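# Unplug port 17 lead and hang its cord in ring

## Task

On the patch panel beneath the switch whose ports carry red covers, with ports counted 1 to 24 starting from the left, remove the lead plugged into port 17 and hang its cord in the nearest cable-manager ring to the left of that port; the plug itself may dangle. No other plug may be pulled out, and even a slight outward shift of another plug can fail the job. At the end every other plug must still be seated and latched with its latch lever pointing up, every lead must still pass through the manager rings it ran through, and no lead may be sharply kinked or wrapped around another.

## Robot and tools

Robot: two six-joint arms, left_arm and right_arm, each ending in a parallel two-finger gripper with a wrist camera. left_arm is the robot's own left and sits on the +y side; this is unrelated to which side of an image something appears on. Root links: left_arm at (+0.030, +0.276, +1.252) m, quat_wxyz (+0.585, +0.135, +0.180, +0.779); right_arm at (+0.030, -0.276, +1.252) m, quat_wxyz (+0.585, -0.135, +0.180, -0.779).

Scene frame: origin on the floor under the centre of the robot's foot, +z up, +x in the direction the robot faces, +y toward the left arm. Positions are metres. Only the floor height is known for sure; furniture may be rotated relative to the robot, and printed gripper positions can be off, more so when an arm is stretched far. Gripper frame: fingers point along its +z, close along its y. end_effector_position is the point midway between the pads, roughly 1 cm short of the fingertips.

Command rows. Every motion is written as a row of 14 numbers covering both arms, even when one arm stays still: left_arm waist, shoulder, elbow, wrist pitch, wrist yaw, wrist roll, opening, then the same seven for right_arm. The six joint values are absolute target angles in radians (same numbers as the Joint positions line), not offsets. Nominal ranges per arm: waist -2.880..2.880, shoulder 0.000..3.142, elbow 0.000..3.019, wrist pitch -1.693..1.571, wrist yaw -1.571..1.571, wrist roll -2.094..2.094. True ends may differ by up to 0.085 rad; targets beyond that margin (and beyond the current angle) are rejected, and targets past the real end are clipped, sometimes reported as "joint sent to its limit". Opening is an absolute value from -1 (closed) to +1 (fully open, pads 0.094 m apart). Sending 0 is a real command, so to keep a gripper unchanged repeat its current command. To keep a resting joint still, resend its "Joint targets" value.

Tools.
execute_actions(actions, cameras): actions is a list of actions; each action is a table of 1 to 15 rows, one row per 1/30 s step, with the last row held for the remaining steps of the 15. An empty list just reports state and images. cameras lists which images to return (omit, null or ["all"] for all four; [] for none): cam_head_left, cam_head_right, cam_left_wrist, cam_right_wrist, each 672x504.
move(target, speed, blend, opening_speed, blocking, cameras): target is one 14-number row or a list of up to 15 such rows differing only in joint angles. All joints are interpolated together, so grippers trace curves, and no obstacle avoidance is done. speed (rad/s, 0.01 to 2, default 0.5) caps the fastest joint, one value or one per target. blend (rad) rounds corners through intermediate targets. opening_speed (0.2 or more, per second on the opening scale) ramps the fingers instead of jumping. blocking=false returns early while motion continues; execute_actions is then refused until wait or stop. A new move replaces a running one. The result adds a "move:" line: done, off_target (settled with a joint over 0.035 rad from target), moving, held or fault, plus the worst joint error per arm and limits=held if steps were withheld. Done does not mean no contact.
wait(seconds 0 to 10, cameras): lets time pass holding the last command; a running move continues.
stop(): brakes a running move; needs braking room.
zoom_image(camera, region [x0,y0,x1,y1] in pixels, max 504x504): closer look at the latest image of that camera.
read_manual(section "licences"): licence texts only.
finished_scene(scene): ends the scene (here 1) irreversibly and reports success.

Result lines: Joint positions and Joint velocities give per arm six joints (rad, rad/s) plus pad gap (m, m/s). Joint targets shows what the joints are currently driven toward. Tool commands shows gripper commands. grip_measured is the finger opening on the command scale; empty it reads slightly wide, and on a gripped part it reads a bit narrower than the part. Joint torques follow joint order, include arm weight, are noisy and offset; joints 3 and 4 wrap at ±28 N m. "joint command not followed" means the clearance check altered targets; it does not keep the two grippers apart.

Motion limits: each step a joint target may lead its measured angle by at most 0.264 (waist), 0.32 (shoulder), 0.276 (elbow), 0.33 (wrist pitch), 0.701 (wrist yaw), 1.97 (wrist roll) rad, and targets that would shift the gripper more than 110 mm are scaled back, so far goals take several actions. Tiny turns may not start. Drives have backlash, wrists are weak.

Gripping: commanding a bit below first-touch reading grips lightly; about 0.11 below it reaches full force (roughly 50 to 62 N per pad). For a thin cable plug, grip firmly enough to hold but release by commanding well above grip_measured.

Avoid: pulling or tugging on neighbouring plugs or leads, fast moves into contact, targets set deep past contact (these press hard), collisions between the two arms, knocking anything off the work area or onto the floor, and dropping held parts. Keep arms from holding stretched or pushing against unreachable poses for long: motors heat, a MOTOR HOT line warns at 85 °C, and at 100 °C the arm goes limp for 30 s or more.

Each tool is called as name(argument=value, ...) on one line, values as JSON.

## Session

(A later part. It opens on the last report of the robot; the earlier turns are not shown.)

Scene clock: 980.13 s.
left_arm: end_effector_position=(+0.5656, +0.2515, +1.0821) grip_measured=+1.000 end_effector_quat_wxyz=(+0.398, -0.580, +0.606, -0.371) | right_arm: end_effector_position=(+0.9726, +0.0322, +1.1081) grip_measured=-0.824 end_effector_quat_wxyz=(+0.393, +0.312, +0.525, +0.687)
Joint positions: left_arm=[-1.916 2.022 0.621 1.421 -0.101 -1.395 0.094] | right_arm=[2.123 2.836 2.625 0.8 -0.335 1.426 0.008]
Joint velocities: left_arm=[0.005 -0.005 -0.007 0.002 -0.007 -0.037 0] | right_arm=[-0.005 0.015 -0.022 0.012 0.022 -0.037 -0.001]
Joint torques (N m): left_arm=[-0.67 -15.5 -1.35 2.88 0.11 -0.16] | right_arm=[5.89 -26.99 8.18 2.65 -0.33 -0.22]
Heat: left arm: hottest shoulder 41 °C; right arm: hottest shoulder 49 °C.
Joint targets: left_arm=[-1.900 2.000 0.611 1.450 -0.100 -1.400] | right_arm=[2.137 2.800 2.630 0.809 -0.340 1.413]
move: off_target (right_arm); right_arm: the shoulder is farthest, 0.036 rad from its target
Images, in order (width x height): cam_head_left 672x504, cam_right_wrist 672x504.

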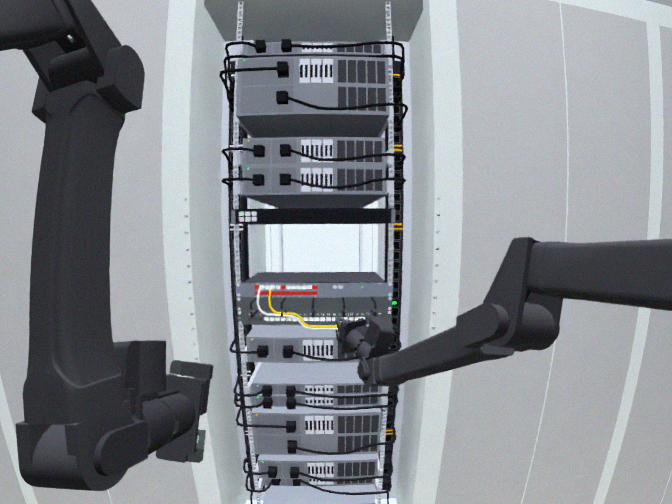

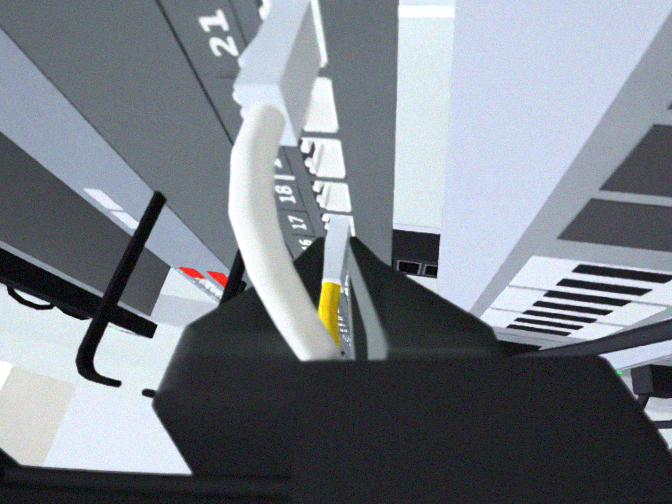

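move(target=[[-1.9,2.0,0.611,1.45,-0.1,-1.4,1,2.141,2.727,2.435,0.914,-0.334,1.413,-0.95],[-1.9,2.0,0.611,1.45,-0.1,-1.4,1,2.146,2.672,2.30,0.993,-0.33,1.413,-0.95]], speed=0.12, blend=0.02)

zoom_image(camera="cam_right_wrist", region=[240, 130, 440, 330])

zoom_image(camera="cam_head_left", region=[270, 280, 400, 370])

Scene clock: 1005.80 s.
left_arm: end_effector_position=(+0.5656, +0.2515, +1.0821) grip_measured=+1.000 end_effector_quat_wxyz=(+0.398, -0.580, +0.606, -0.371) | right_arm: end_effector_position=(+0.9433, +0.0257, +1.1135) grip_measured=-0.865 end_effector_quat_wxyz=(+0.397, +0.313, +0.524, +0.685)
Joint positions: left_arm=[-1.916 2.022 0.621 1.421 -0.101 -1.395 0.094] | right_arm=[2.126 2.692 2.312 0.97 -0.326 1.42 0.006]
Joint velocities: left_arm=[-0.015 0.015 0.022 -0.007 -0.022 0.022 0] | right_arm=[-0.005 -0.005 -0.007 -0.012 -0.037 -0.051 0]
Joint torques (N m): left_arm=[-0.85 -15.27 -1.47 2.88 0.09 -0.18] | right_arm=[6.65 -25.23 6.12 3.29 -0.29 -0.22]
Heat: left arm: hottest shoulder 41 °C; right arm: hottest shoulder 50 °C.
Joint targets: left_arm=[-1.900 2.000 0.611 1.450 -0.100 -1.400] | right_arm=[2.145 2.671 2.300 0.993 -0.329 1.413]
move: done

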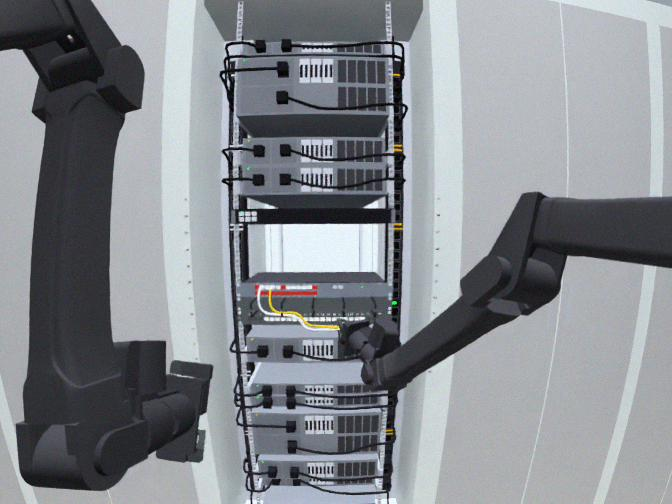

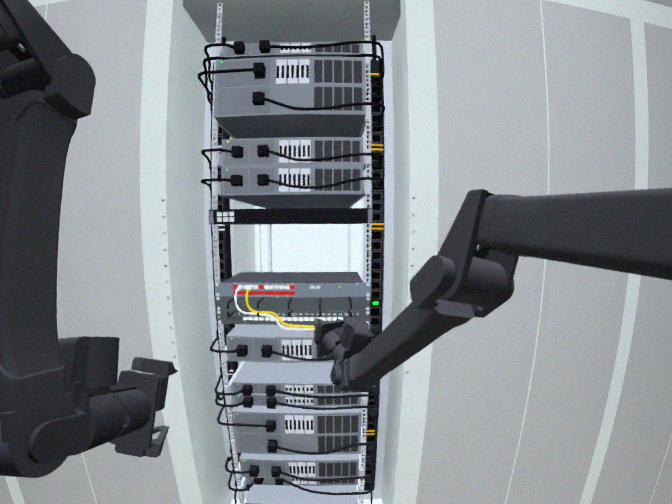

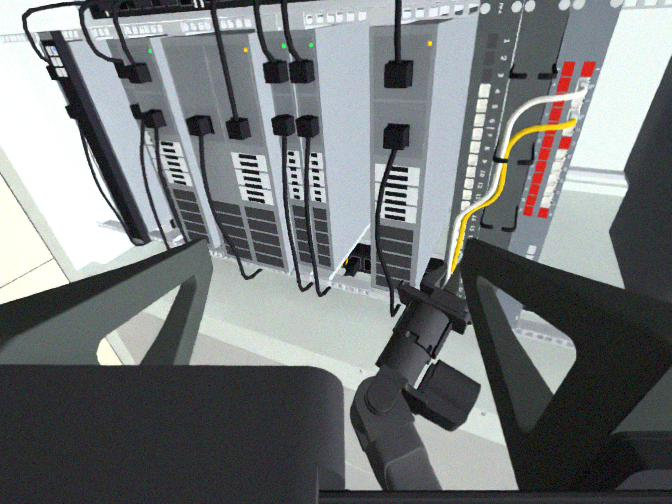

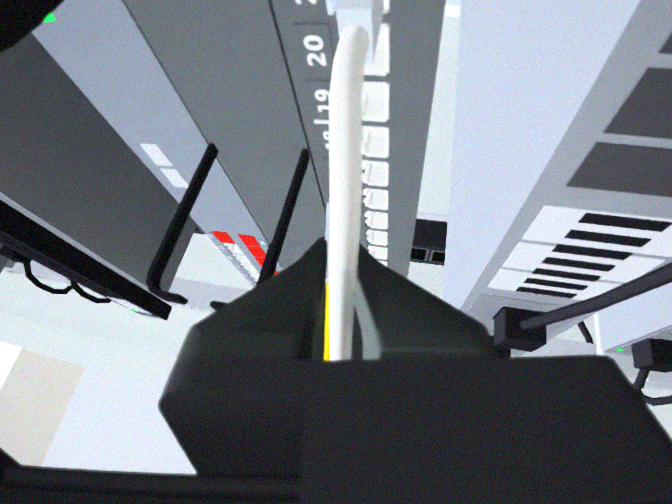

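Scaled by 2.520 from the camera's 672x504 image, which has a finer 960x720 frame.

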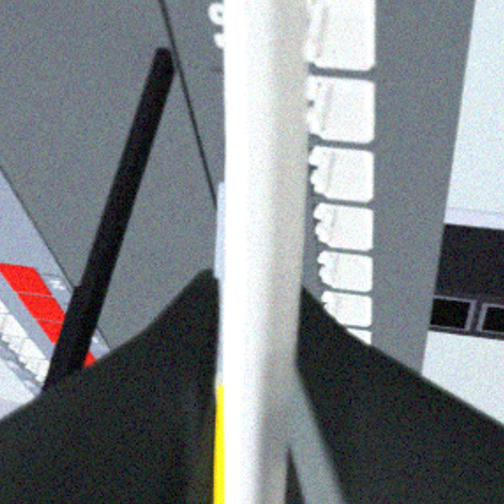

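Scaled by 3.877 from the camera's 672x504 image, which has a finer 960x720 frame.

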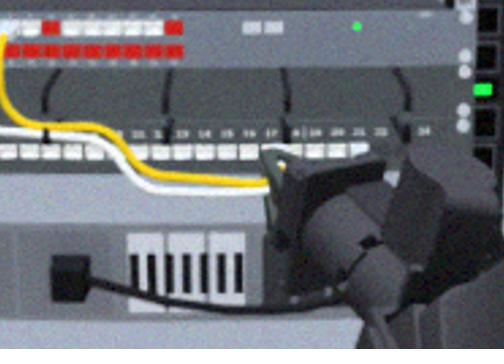

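move(target=[-1.9,2.0,0.611,1.45,-0.1,-1.4,1,2.146,2.672,2.30,0.993,-0.33,1.413,-0.6], speed=0.1, opening_speed=0.2, cameras=["cam_head_left","cam_right_wrist"])

zoom_image(camera="cam_right_wrist", region=[220, 100, 460, 360])

zoom_image(camera="cam_head_left", region=[270, 280, 400, 370])

Scene clock: 1056.10 s.
left_arm: end_effector_position=(+0.5656, +0.2515, +1.0821) grip_measured=+1.000 end_effector_quat_wxyz=(+0.398, -0.580, +0.606, -0.371) | right_arm: end_effector_position=(+0.9427, +0.0271, +1.1143) grip_measured=-0.602 end_effector_quat_wxyz=(+0.396, +0.312, +0.524, +0.686)
Joint positions: left_arm=[-1.916 2.022 0.621 1.421 -0.101 -1.395 0.094] | right_arm=[2.128 2.692 2.312 0.972 -0.327 1.42 0.019]
Joint velocities: left_arm=[0.005 -0.015 0.002 0.012 0.051 -0.007 0] | right_arm=[-0.005 -0.015 -0.007 -0.012 0.037 -0.007 -0.001]
Joint torques (N m): left_arm=[-0.73 -15.5 -1.42 2.92 0.11 -0.14] | right_arm=[6.24 -25.17 6.46 3.3 -0.24 -0.24]
Heat: left arm: hottest shoulder 41 °C; right arm: hottest shoulder 50 °C.
Joint targets: left_arm=[-1.900 2.000 0.611 1.450 -0.100 -1.400] | right_arm=[2.147 2.672 2.300 0.994 -0.331 1.413]
move: done
Images, in order (width x height): cam_head_left 672x504, cam_right_wrist 672x504.

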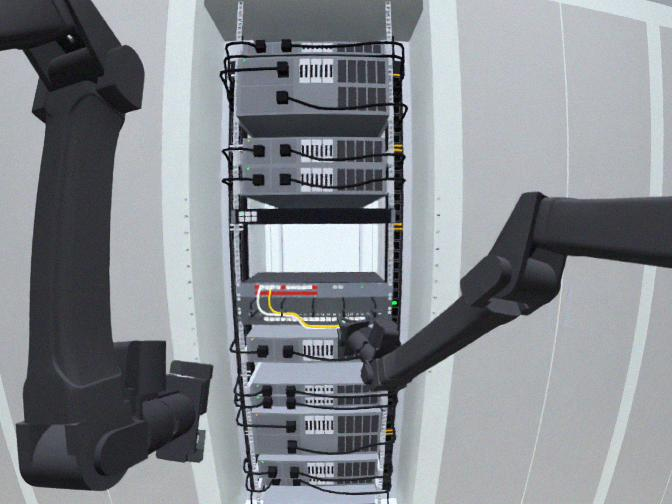

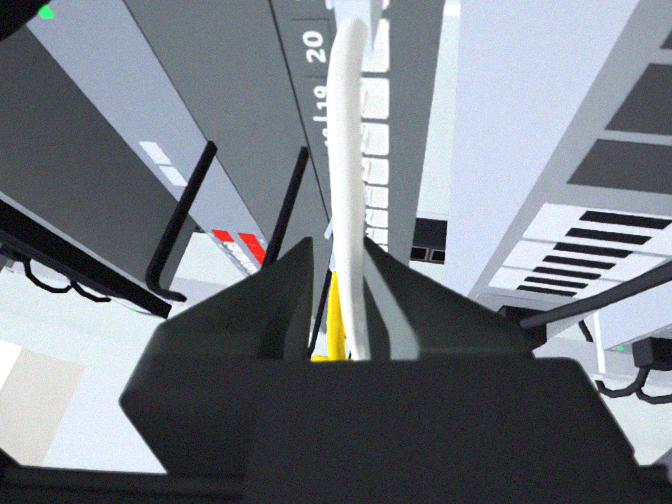

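Scaled by 1.938 from the camera's 672x504 image, which has a finer 960x720 frame.

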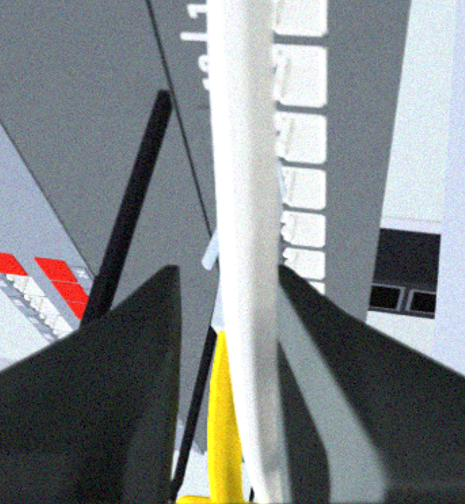

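Scaled by 3.877 from the camera's 672x504 image, which has a finer 960x720 frame.

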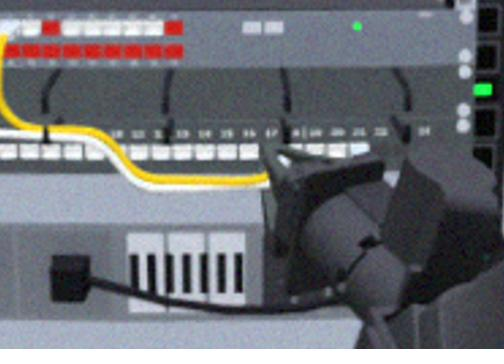

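move(target=[-1.9,2.0,0.611,1.45,-0.1,-1.4,1,2.125,2.625,2.07,1.235,-0.31,1.42,-0.5], speed=0.15, opening_speed=0.3)

zoom_image(camera="cam_right_wrist", region=[220, 100, 460, 360])

zoom_image(camera="cam_head_left", region=[270, 280, 400, 370])

Scene clock: 1073.87 s.
left_arm: end_effector_position=(+0.5656, +0.2515, +1.0821) grip_measured=+1.000 end_effector_quat_wxyz=(+0.398, -0.580, +0.606, -0.371) | right_arm: end_effector_position=(+0.8866, +0.0171, +1.0925) grip_measured=-0.502 end_effector_quat_wxyz=(+0.413, +0.307, +0.508, +0.691)
Joint positions: left_arm=[-1.916 2.022 0.621 1.421 -0.101 -1.395 0.094] | right_arm=[2.128 2.652 2.078 1.212 -0.313 1.42 0.023]
Joint velocities: left_arm=[0.015 -0.005 0.007 0.017 -0.022 0.081 0] | right_arm=[0.005 -0.005 -0.007 0.007 -0.007 0.022 0]
Joint torques (N m): left_arm=[-0.67 -15.85 -1.37 2.86 0.11 -0.14] | right_arm=[5.01 -25 5.3 3.32 0 -0.15]
Heat: left arm: hottest shoulder 41 °C; right arm: hottest shoulder 50 °C.
Joint targets: left_arm=[-1.900 2.000 0.611 1.450 -0.100 -1.400] | right_arm=[2.125 2.626 2.069 1.235 -0.310 1.420]
move: done

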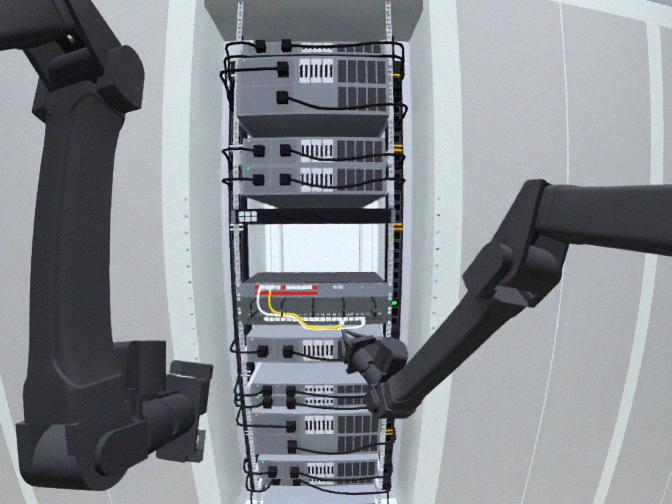

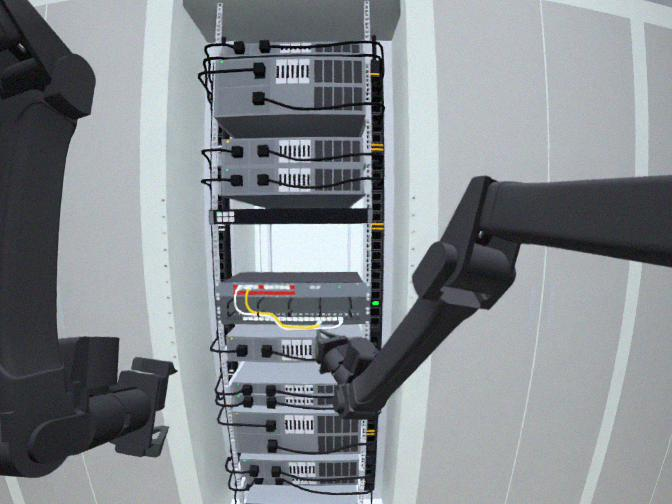

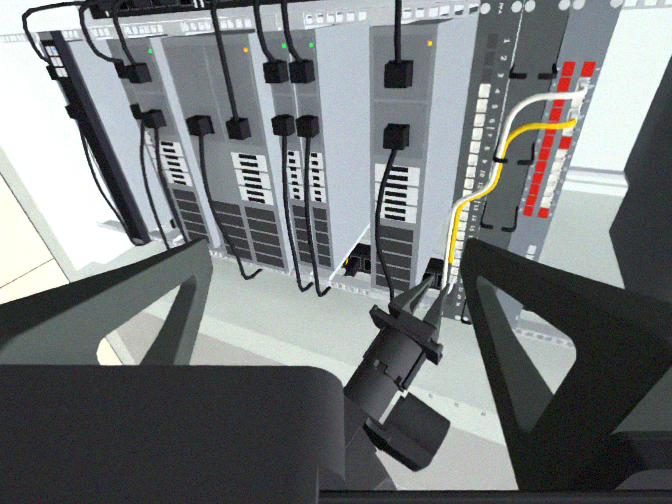

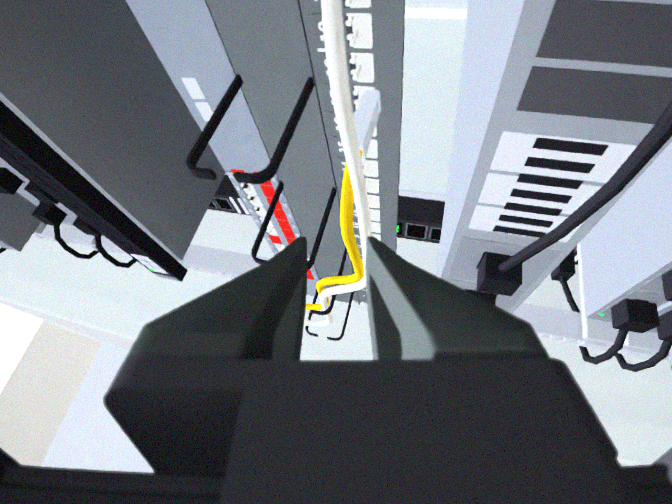

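Scaled by 1.938 from the camera's 672x504 image, which has a finer 960x720 frame.

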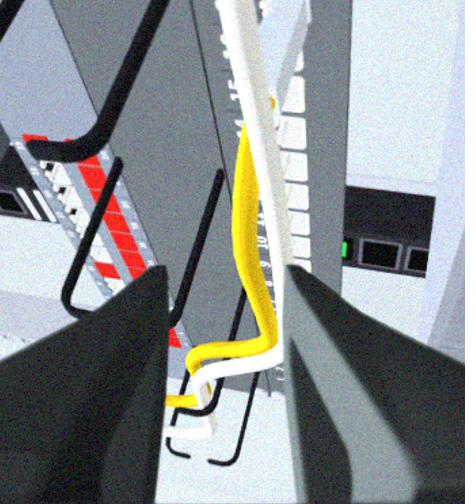

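Scaled by 3.877 from the camera's 672x504 image, which has a finer 960x720 frame.

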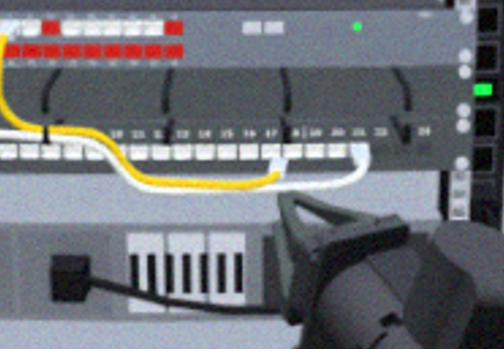

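execute_actions(actions=[])

zoom_image(camera="cam_right_wrist", region=[168, 0, 672, 504])

zoom_image(camera="cam_head_left", region=[240, 240, 420, 375])

Scene clock: 1127.50 s.
left_arm: end_effector_position=(+0.5656, +0.2515, +1.0821) grip_measured=+1.000 end_effector_quat_wxyz=(+0.398, -0.580, +0.606, -0.371) | right_arm: end_effector_position=(+0.8871, +0.0169, +1.0938) grip_measured=-0.502 end_effector_quat_wxyz=(+0.413, +0.306, +0.508, +0.691)
Joint positions: left_arm=[-1.916 2.022 0.621 1.421 -0.101 -1.395 0.094] | right_arm=[2.128 2.65 2.078 1.212 -0.313 1.42 0.023]
Joint velocities: left_arm=[-0.005 -0.005 -0.002 -0.012 -0.022 0.037 0] | right_arm=[-0.015 -0.005 -0.007 -0.002 0.007 0.007 0]
Joint torques (N m): left_arm=[-0.67 -15.27 -1.42 2.93 0.1 -0.16] | right_arm=[5.19 -24.29 5.3 3.32 0.02 -0.1]
Heat: left arm: hottest shoulder 41 °C; right arm: hottest shoulder 49 °C.
Joint targets: left_arm=[-1.900 2.000 0.611 1.450 -0.100 -1.400] | right_arm=[2.125 2.626 2.069 1.235 -0.311 1.420]
Tool commands: left_gripper/opening=+1.0 right_gripper/opening=-0.5

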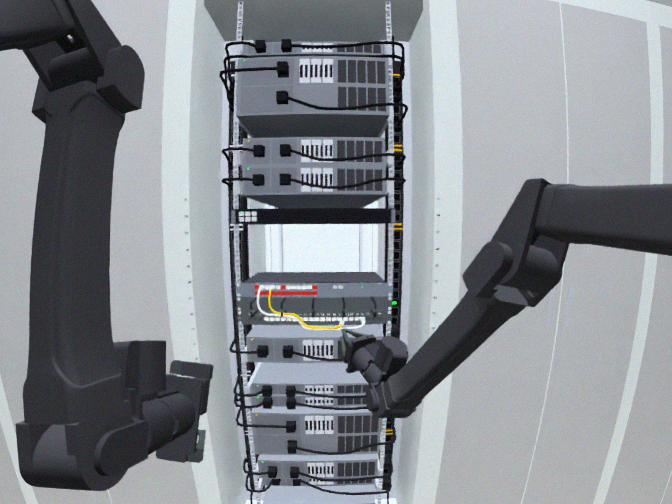

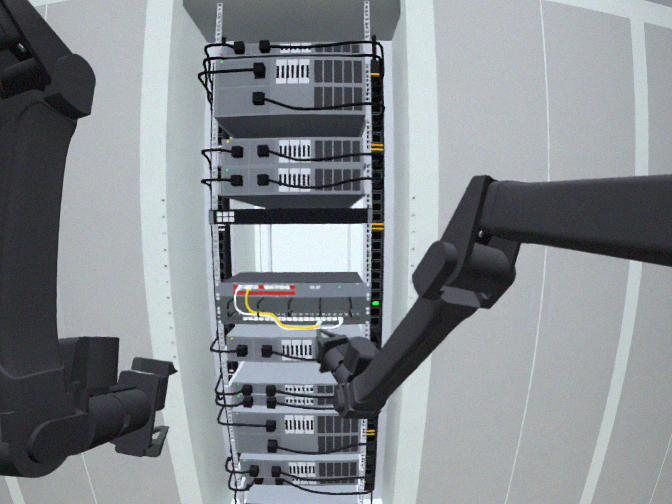

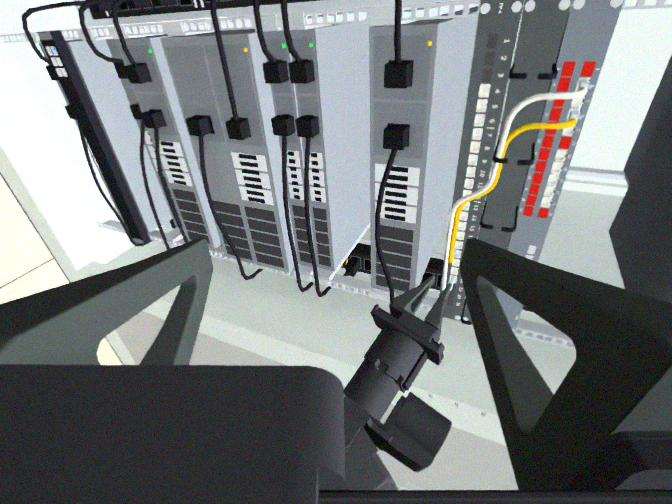

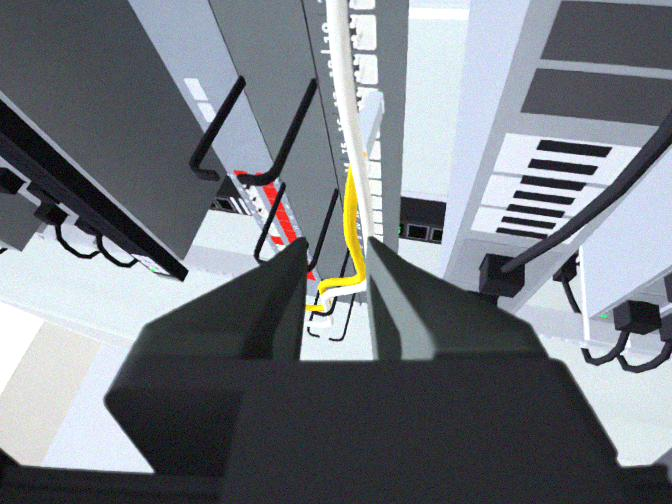

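Scaled by 1.000.

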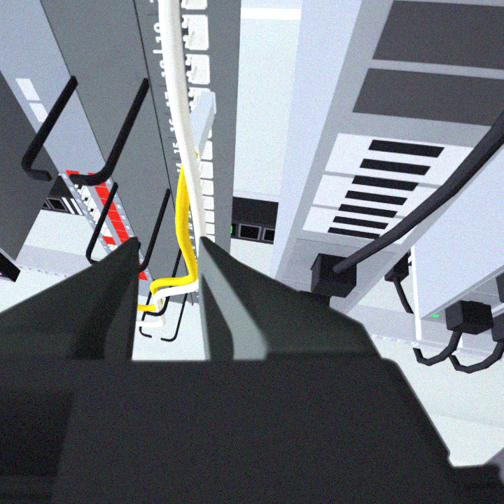

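Scaled by 2.800 from the camera's 672x504 image, which has a finer 960x720 frame.

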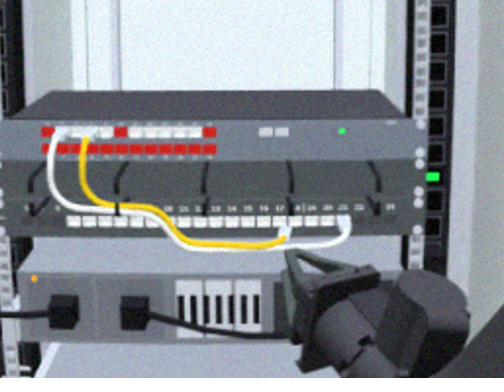

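zoom_image(camera="cam_right_wrist", region=[290, 0, 450, 240])

zoom_image(camera="cam_left_wrist", region=[420, 60, 620, 340])

zoom_image(camera="cam_head_left", region=[300, 300, 380, 350])

zoom_image(camera="cam_head_right", region=[280, 300, 360, 350])

Scaled by 2.100 from the camera's 672x504 image, which has a finer 960x720 frame.

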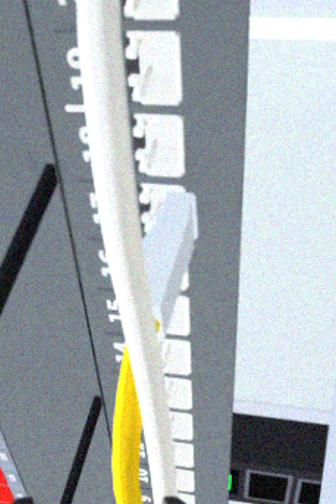

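Scaled by 1.800 from the camera's 672x504 image, which has a finer 960x720 frame.

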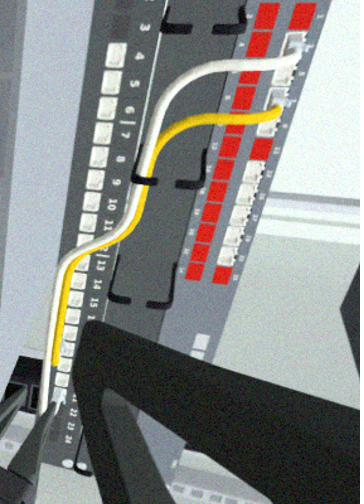

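Scaled by 6.300 from the camera's 672x504 image, which has a finer 960x720 frame.

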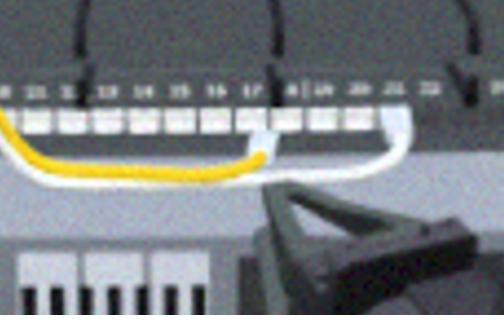

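Scaled by 6.300 from the camera's 672x504 image, which has a finer 960x720 frame.

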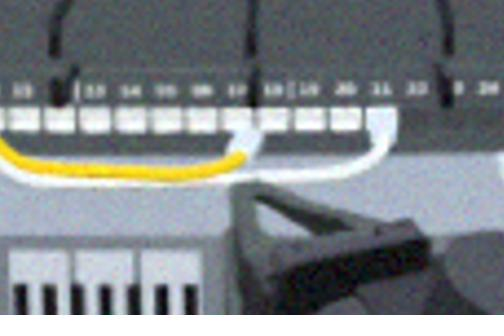

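move(target=[[-1.9,2.0,0.611,1.45,-0.1,-1.4,1,2.10,2.60,1.86,1.39,-0.336,1.42,-0.5],[-1.9,2.0,0.611,1.45,-0.1,-1.4,1,2.162,2.22,1.71,0.539,-0.14,1.263,-0.5]], speed=0.4)

zoom_image(camera="cam_right_wrist", region=[168, 0, 504, 336])

zoom_image(camera="cam_head_left", region=[265, 280, 400, 370])

Scene clock: 1220.50 s.
left_arm: end_effector_position=(+0.5656, +0.2515, +1.0821) grip_measured=+1.000 end_effector_quat_wxyz=(+0.398, -0.580, +0.606, -0.371) | right_arm: end_effector_position=(+0.8868, -0.0031, +1.1168) grip_measured=-0.502 end_effector_quat_wxyz=(+0.305, +0.422, +0.686, +0.507)
Joint positions: left_arm=[-1.916 2.022 0.621 1.421 -0.101 -1.395 0.094] | right_arm=[2.144 2.236 1.72 0.553 -0.143 1.279 0.023]
Joint velocities: left_arm=[0.015 -0.015 -0.007 -0.002 0.066 0.051 0] | right_arm=[0.015 0.005 -0.002 0.002 -0.037 -0.007 -0.001]
Joint torques (N m): left_arm=[-1.32 -15.5 -1.44 2.95 0.09 -0.15] | right_arm=[5.48 -23.71 5.72 1.5 -0.01 -0.31]
Heat: left arm: hottest shoulder 41 °C; right arm: hottest shoulder 48 °C.
Joint targets: left_arm=[-1.900 2.000 0.611 1.450 -0.100 -1.400] | right_arm=[2.161 2.219 1.709 0.538 -0.140 1.263]
move: done

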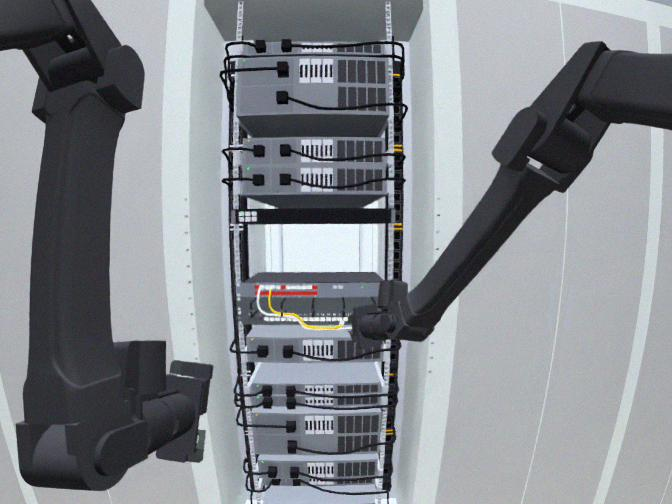

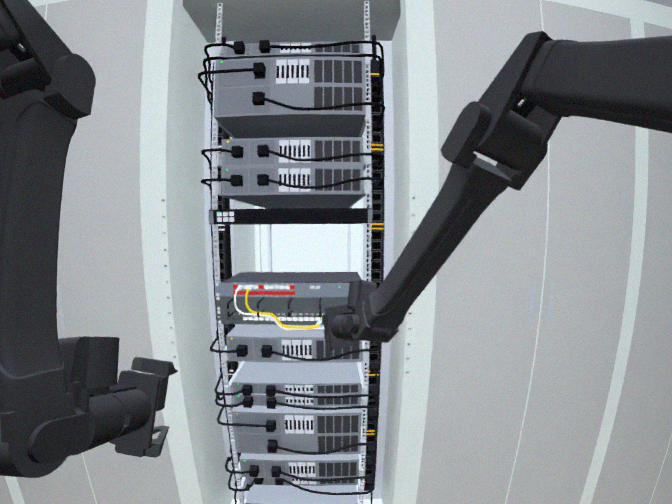

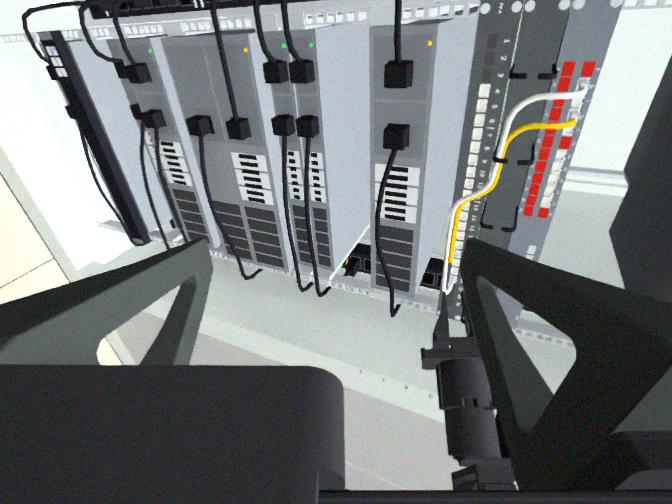

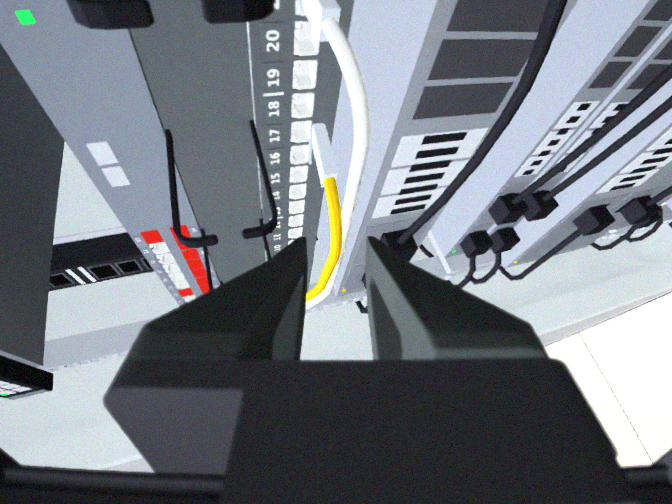

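Scaled by 1.500 from the camera's 672x504 image, which has a finer 960x720 frame.

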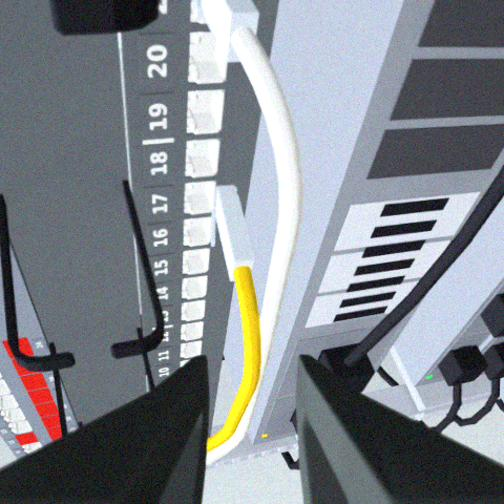

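Scaled by 3.733 from the camera's 672x504 image, which has a finer 960x720 frame.

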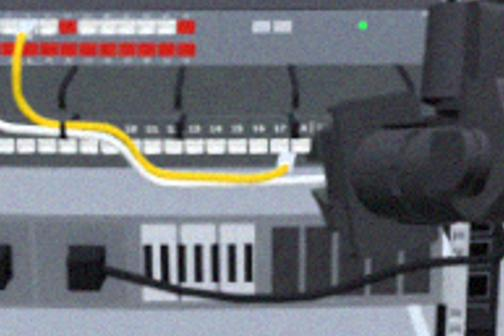

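move(target=[-1.9,2.0,0.611,1.45,-0.1,-1.4,1,2.17,2.395,2.0,0.41,-0.13,1.263,-0.68], speed=0.15)

zoom_image(camera="cam_right_wrist", region=[218, 50, 458, 290])

Scene clock: 1268.73 s.
left_arm: end_effector_position=(+0.5656, +0.2515, +1.0821) grip_measured=+1.000 end_effector_quat_wxyz=(+0.398, -0.580, +0.606, -0.371) | right_arm: end_effector_position=(+0.9231, +0.0182, +1.0905) grip_measured=-0.678 end_effector_quat_wxyz=(+0.298, +0.426, +0.693, +0.500)
Joint positions: left_arm=[-1.916 2.022 0.621 1.421 -0.101 -1.395 0.094] | right_arm=[2.152 2.365 1.95 0.425 -0.132 1.277 0.015]
Joint velocities: left_arm=[-0.005 0.005 -0.007 0.007 0.051 0.007 0] | right_arm=[0.005 0.005 -0.017 -0.012 -0.022 0.066 -0.001]
Joint torques (N m): left_arm=[-0.73 -15.79 -1.43 2.86 0.08 -0.13] | right_arm=[5.77 -20.78 10.3 1.59 0 -0.36]
Heat: left arm: hottest shoulder 42 °C; right arm: hottest shoulder 43 °C.
Joint targets: left_arm=[-1.900 2.000 0.611 1.450 -0.100 -1.400] | right_arm=[2.170 2.396 2.000 0.410 -0.129 1.262]
move: off_target (right_arm); right_arm: the elbow is farthest, 0.050 rad from its target

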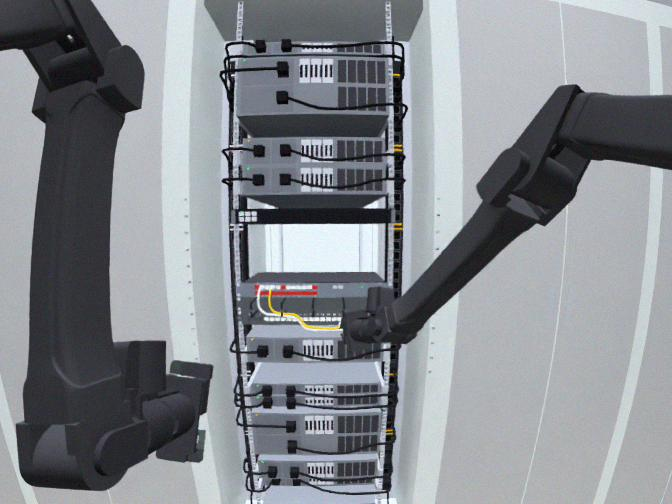

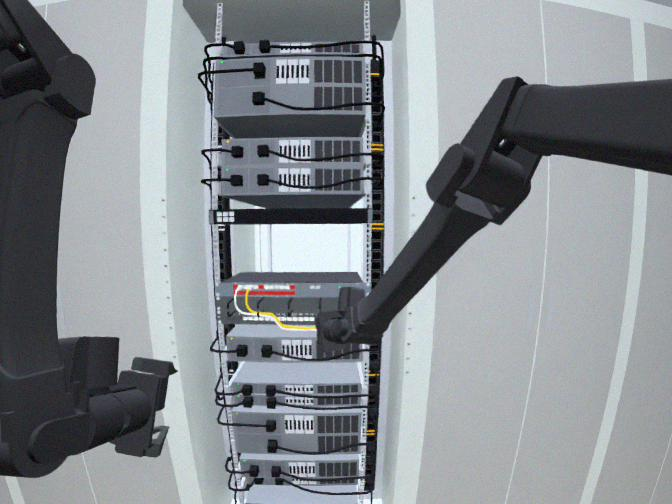

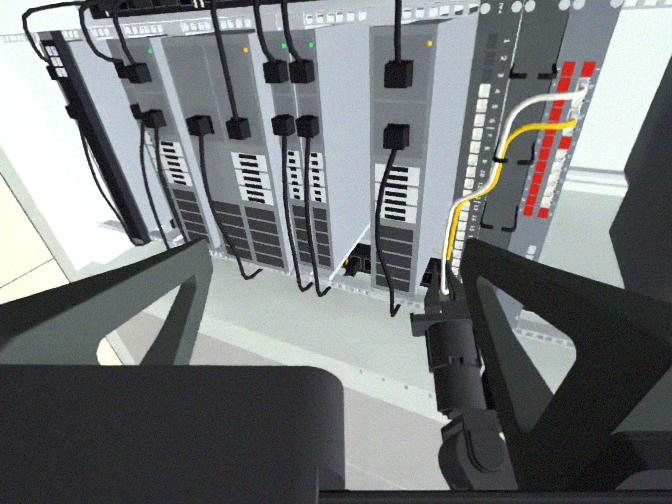

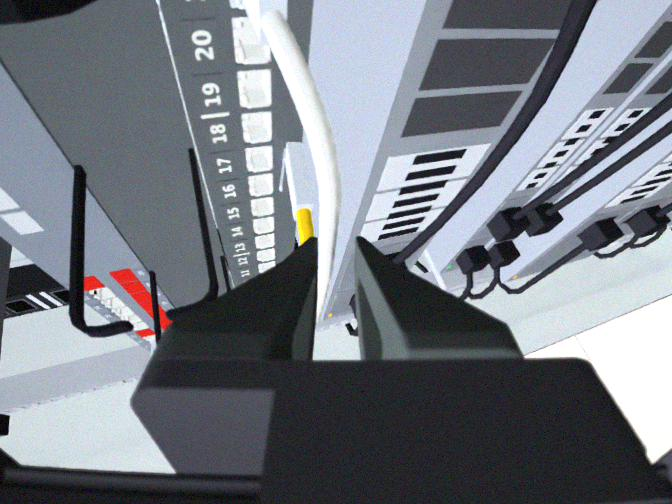

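Scaled by 2.100 from the camera's 672x504 image, which has a finer 960x720 frame.

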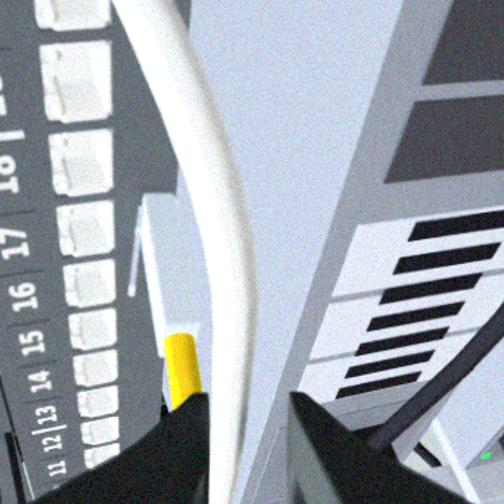

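move(target=[-1.9,2.0,0.611,1.45,-0.1,-1.4,1,2.17,2.291,1.857,0.39,-0.13,1.263,-0.68], speed=0.15)

zoom_image(camera="cam_right_wrist", region=[218, 50, 458, 290])

Scene clock: 1289.50 s.
left_arm: end_effector_position=(+0.5656, +0.2515, +1.0821) grip_measured=+1.000 end_effector_quat_wxyz=(+0.398, -0.580, +0.606, -0.371) | right_arm: end_effector_position=(+0.9043, +0.0149, +1.0905) grip_measured=-0.678 end_effector_quat_wxyz=(+0.279, +0.431, +0.706, +0.487)
Joint positions: left_arm=[-1.916 2.022 0.621 1.421 -0.101 -1.395 0.094] | right_arm=[2.154 2.311 1.864 0.404 -0.132 1.277 0.015]
Joint velocities: left_arm=[0.005 0.005 -0.017 0.007 0.051 0.007 0] | right_arm=[-0.005 -0.005 -0.002 0.007 -0.007 -0.007 0]
Joint torques (N m): left_arm=[-0.79 -15.56 -1.47 2.89 0.07 -0.18] | right_arm=[6.83 -24.47 6.22 1.63 -0.05 -0.34]
Heat: left arm: hottest shoulder 42 °C; right arm: hottest shoulder 46 °C.
Joint targets: left_arm=[-1.900 2.000 0.611 1.450 -0.100 -1.400] | right_arm=[2.170 2.290 1.856 0.390 -0.130 1.263]
move: done

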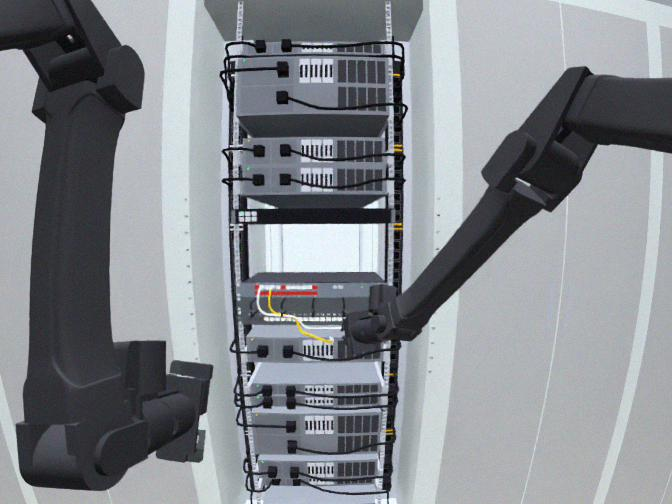

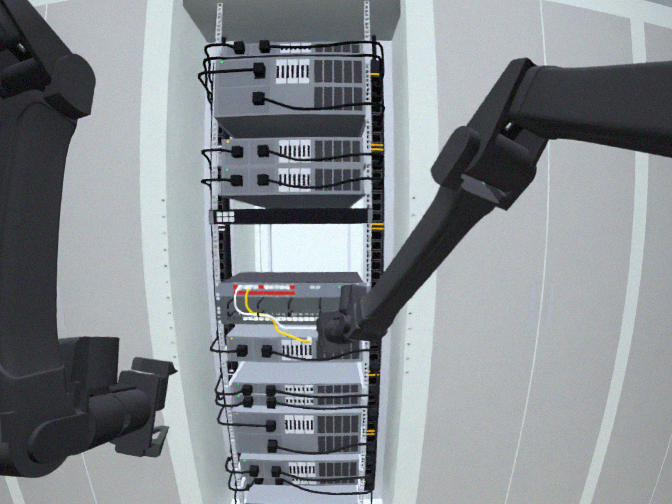

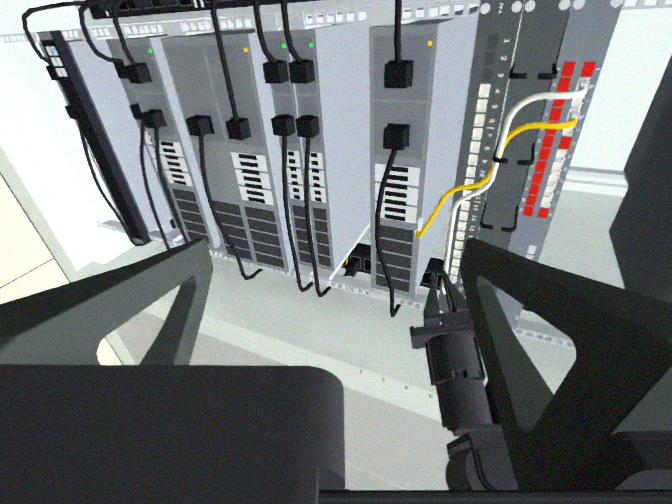

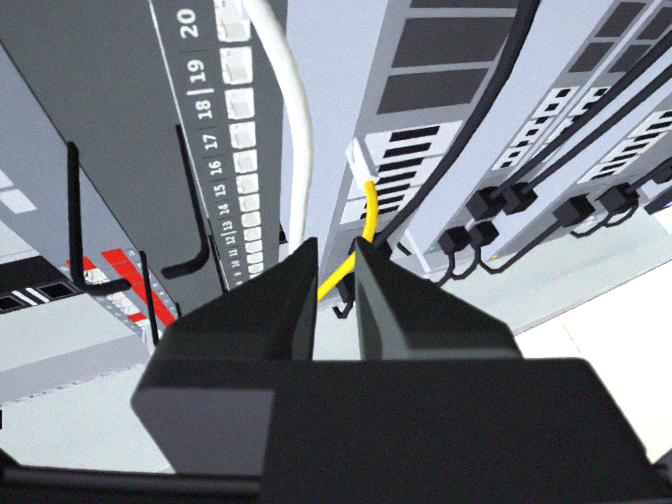

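Scaled by 2.100 from the camera's 672x504 image, which has a finer 960x720 frame.

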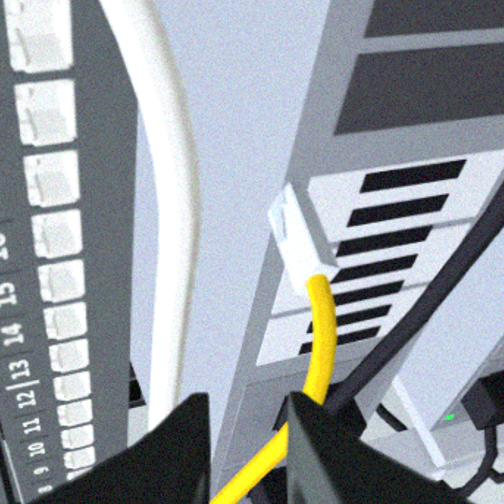

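zoom_image(camera="cam_left_wrist", region=[400, 70, 600, 300])

zoom_image(camera="cam_head_left", region=[240, 270, 360, 360])

zoom_image(camera="cam_head_right", region=[220, 270, 340, 360])

Scaled by 2.191 from the camera's 672x504 image, which has a finer 960x720 frame.

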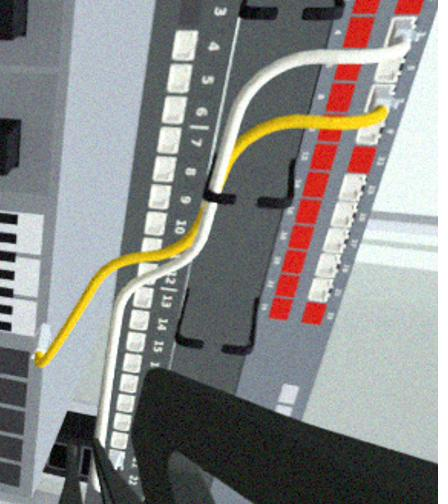

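Scaled by 4.200 from the camera's 672x504 image, which has a finer 960x720 frame.

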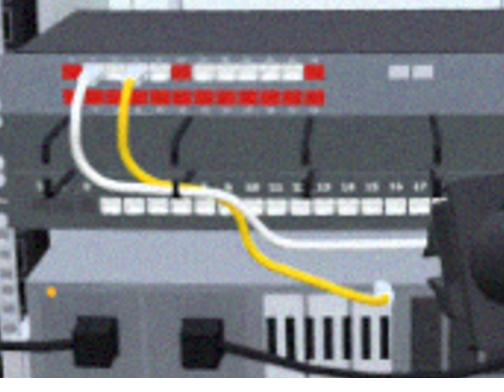

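Scaled by 4.200 from the camera's 672x504 image, which has a finer 960x720 frame.

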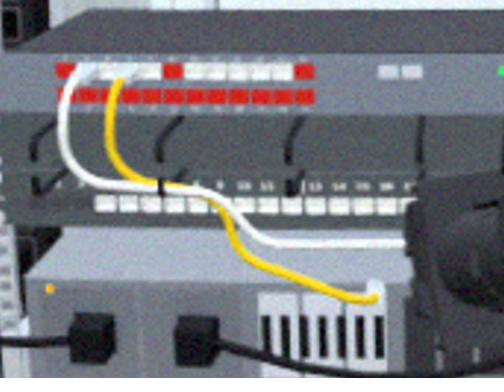

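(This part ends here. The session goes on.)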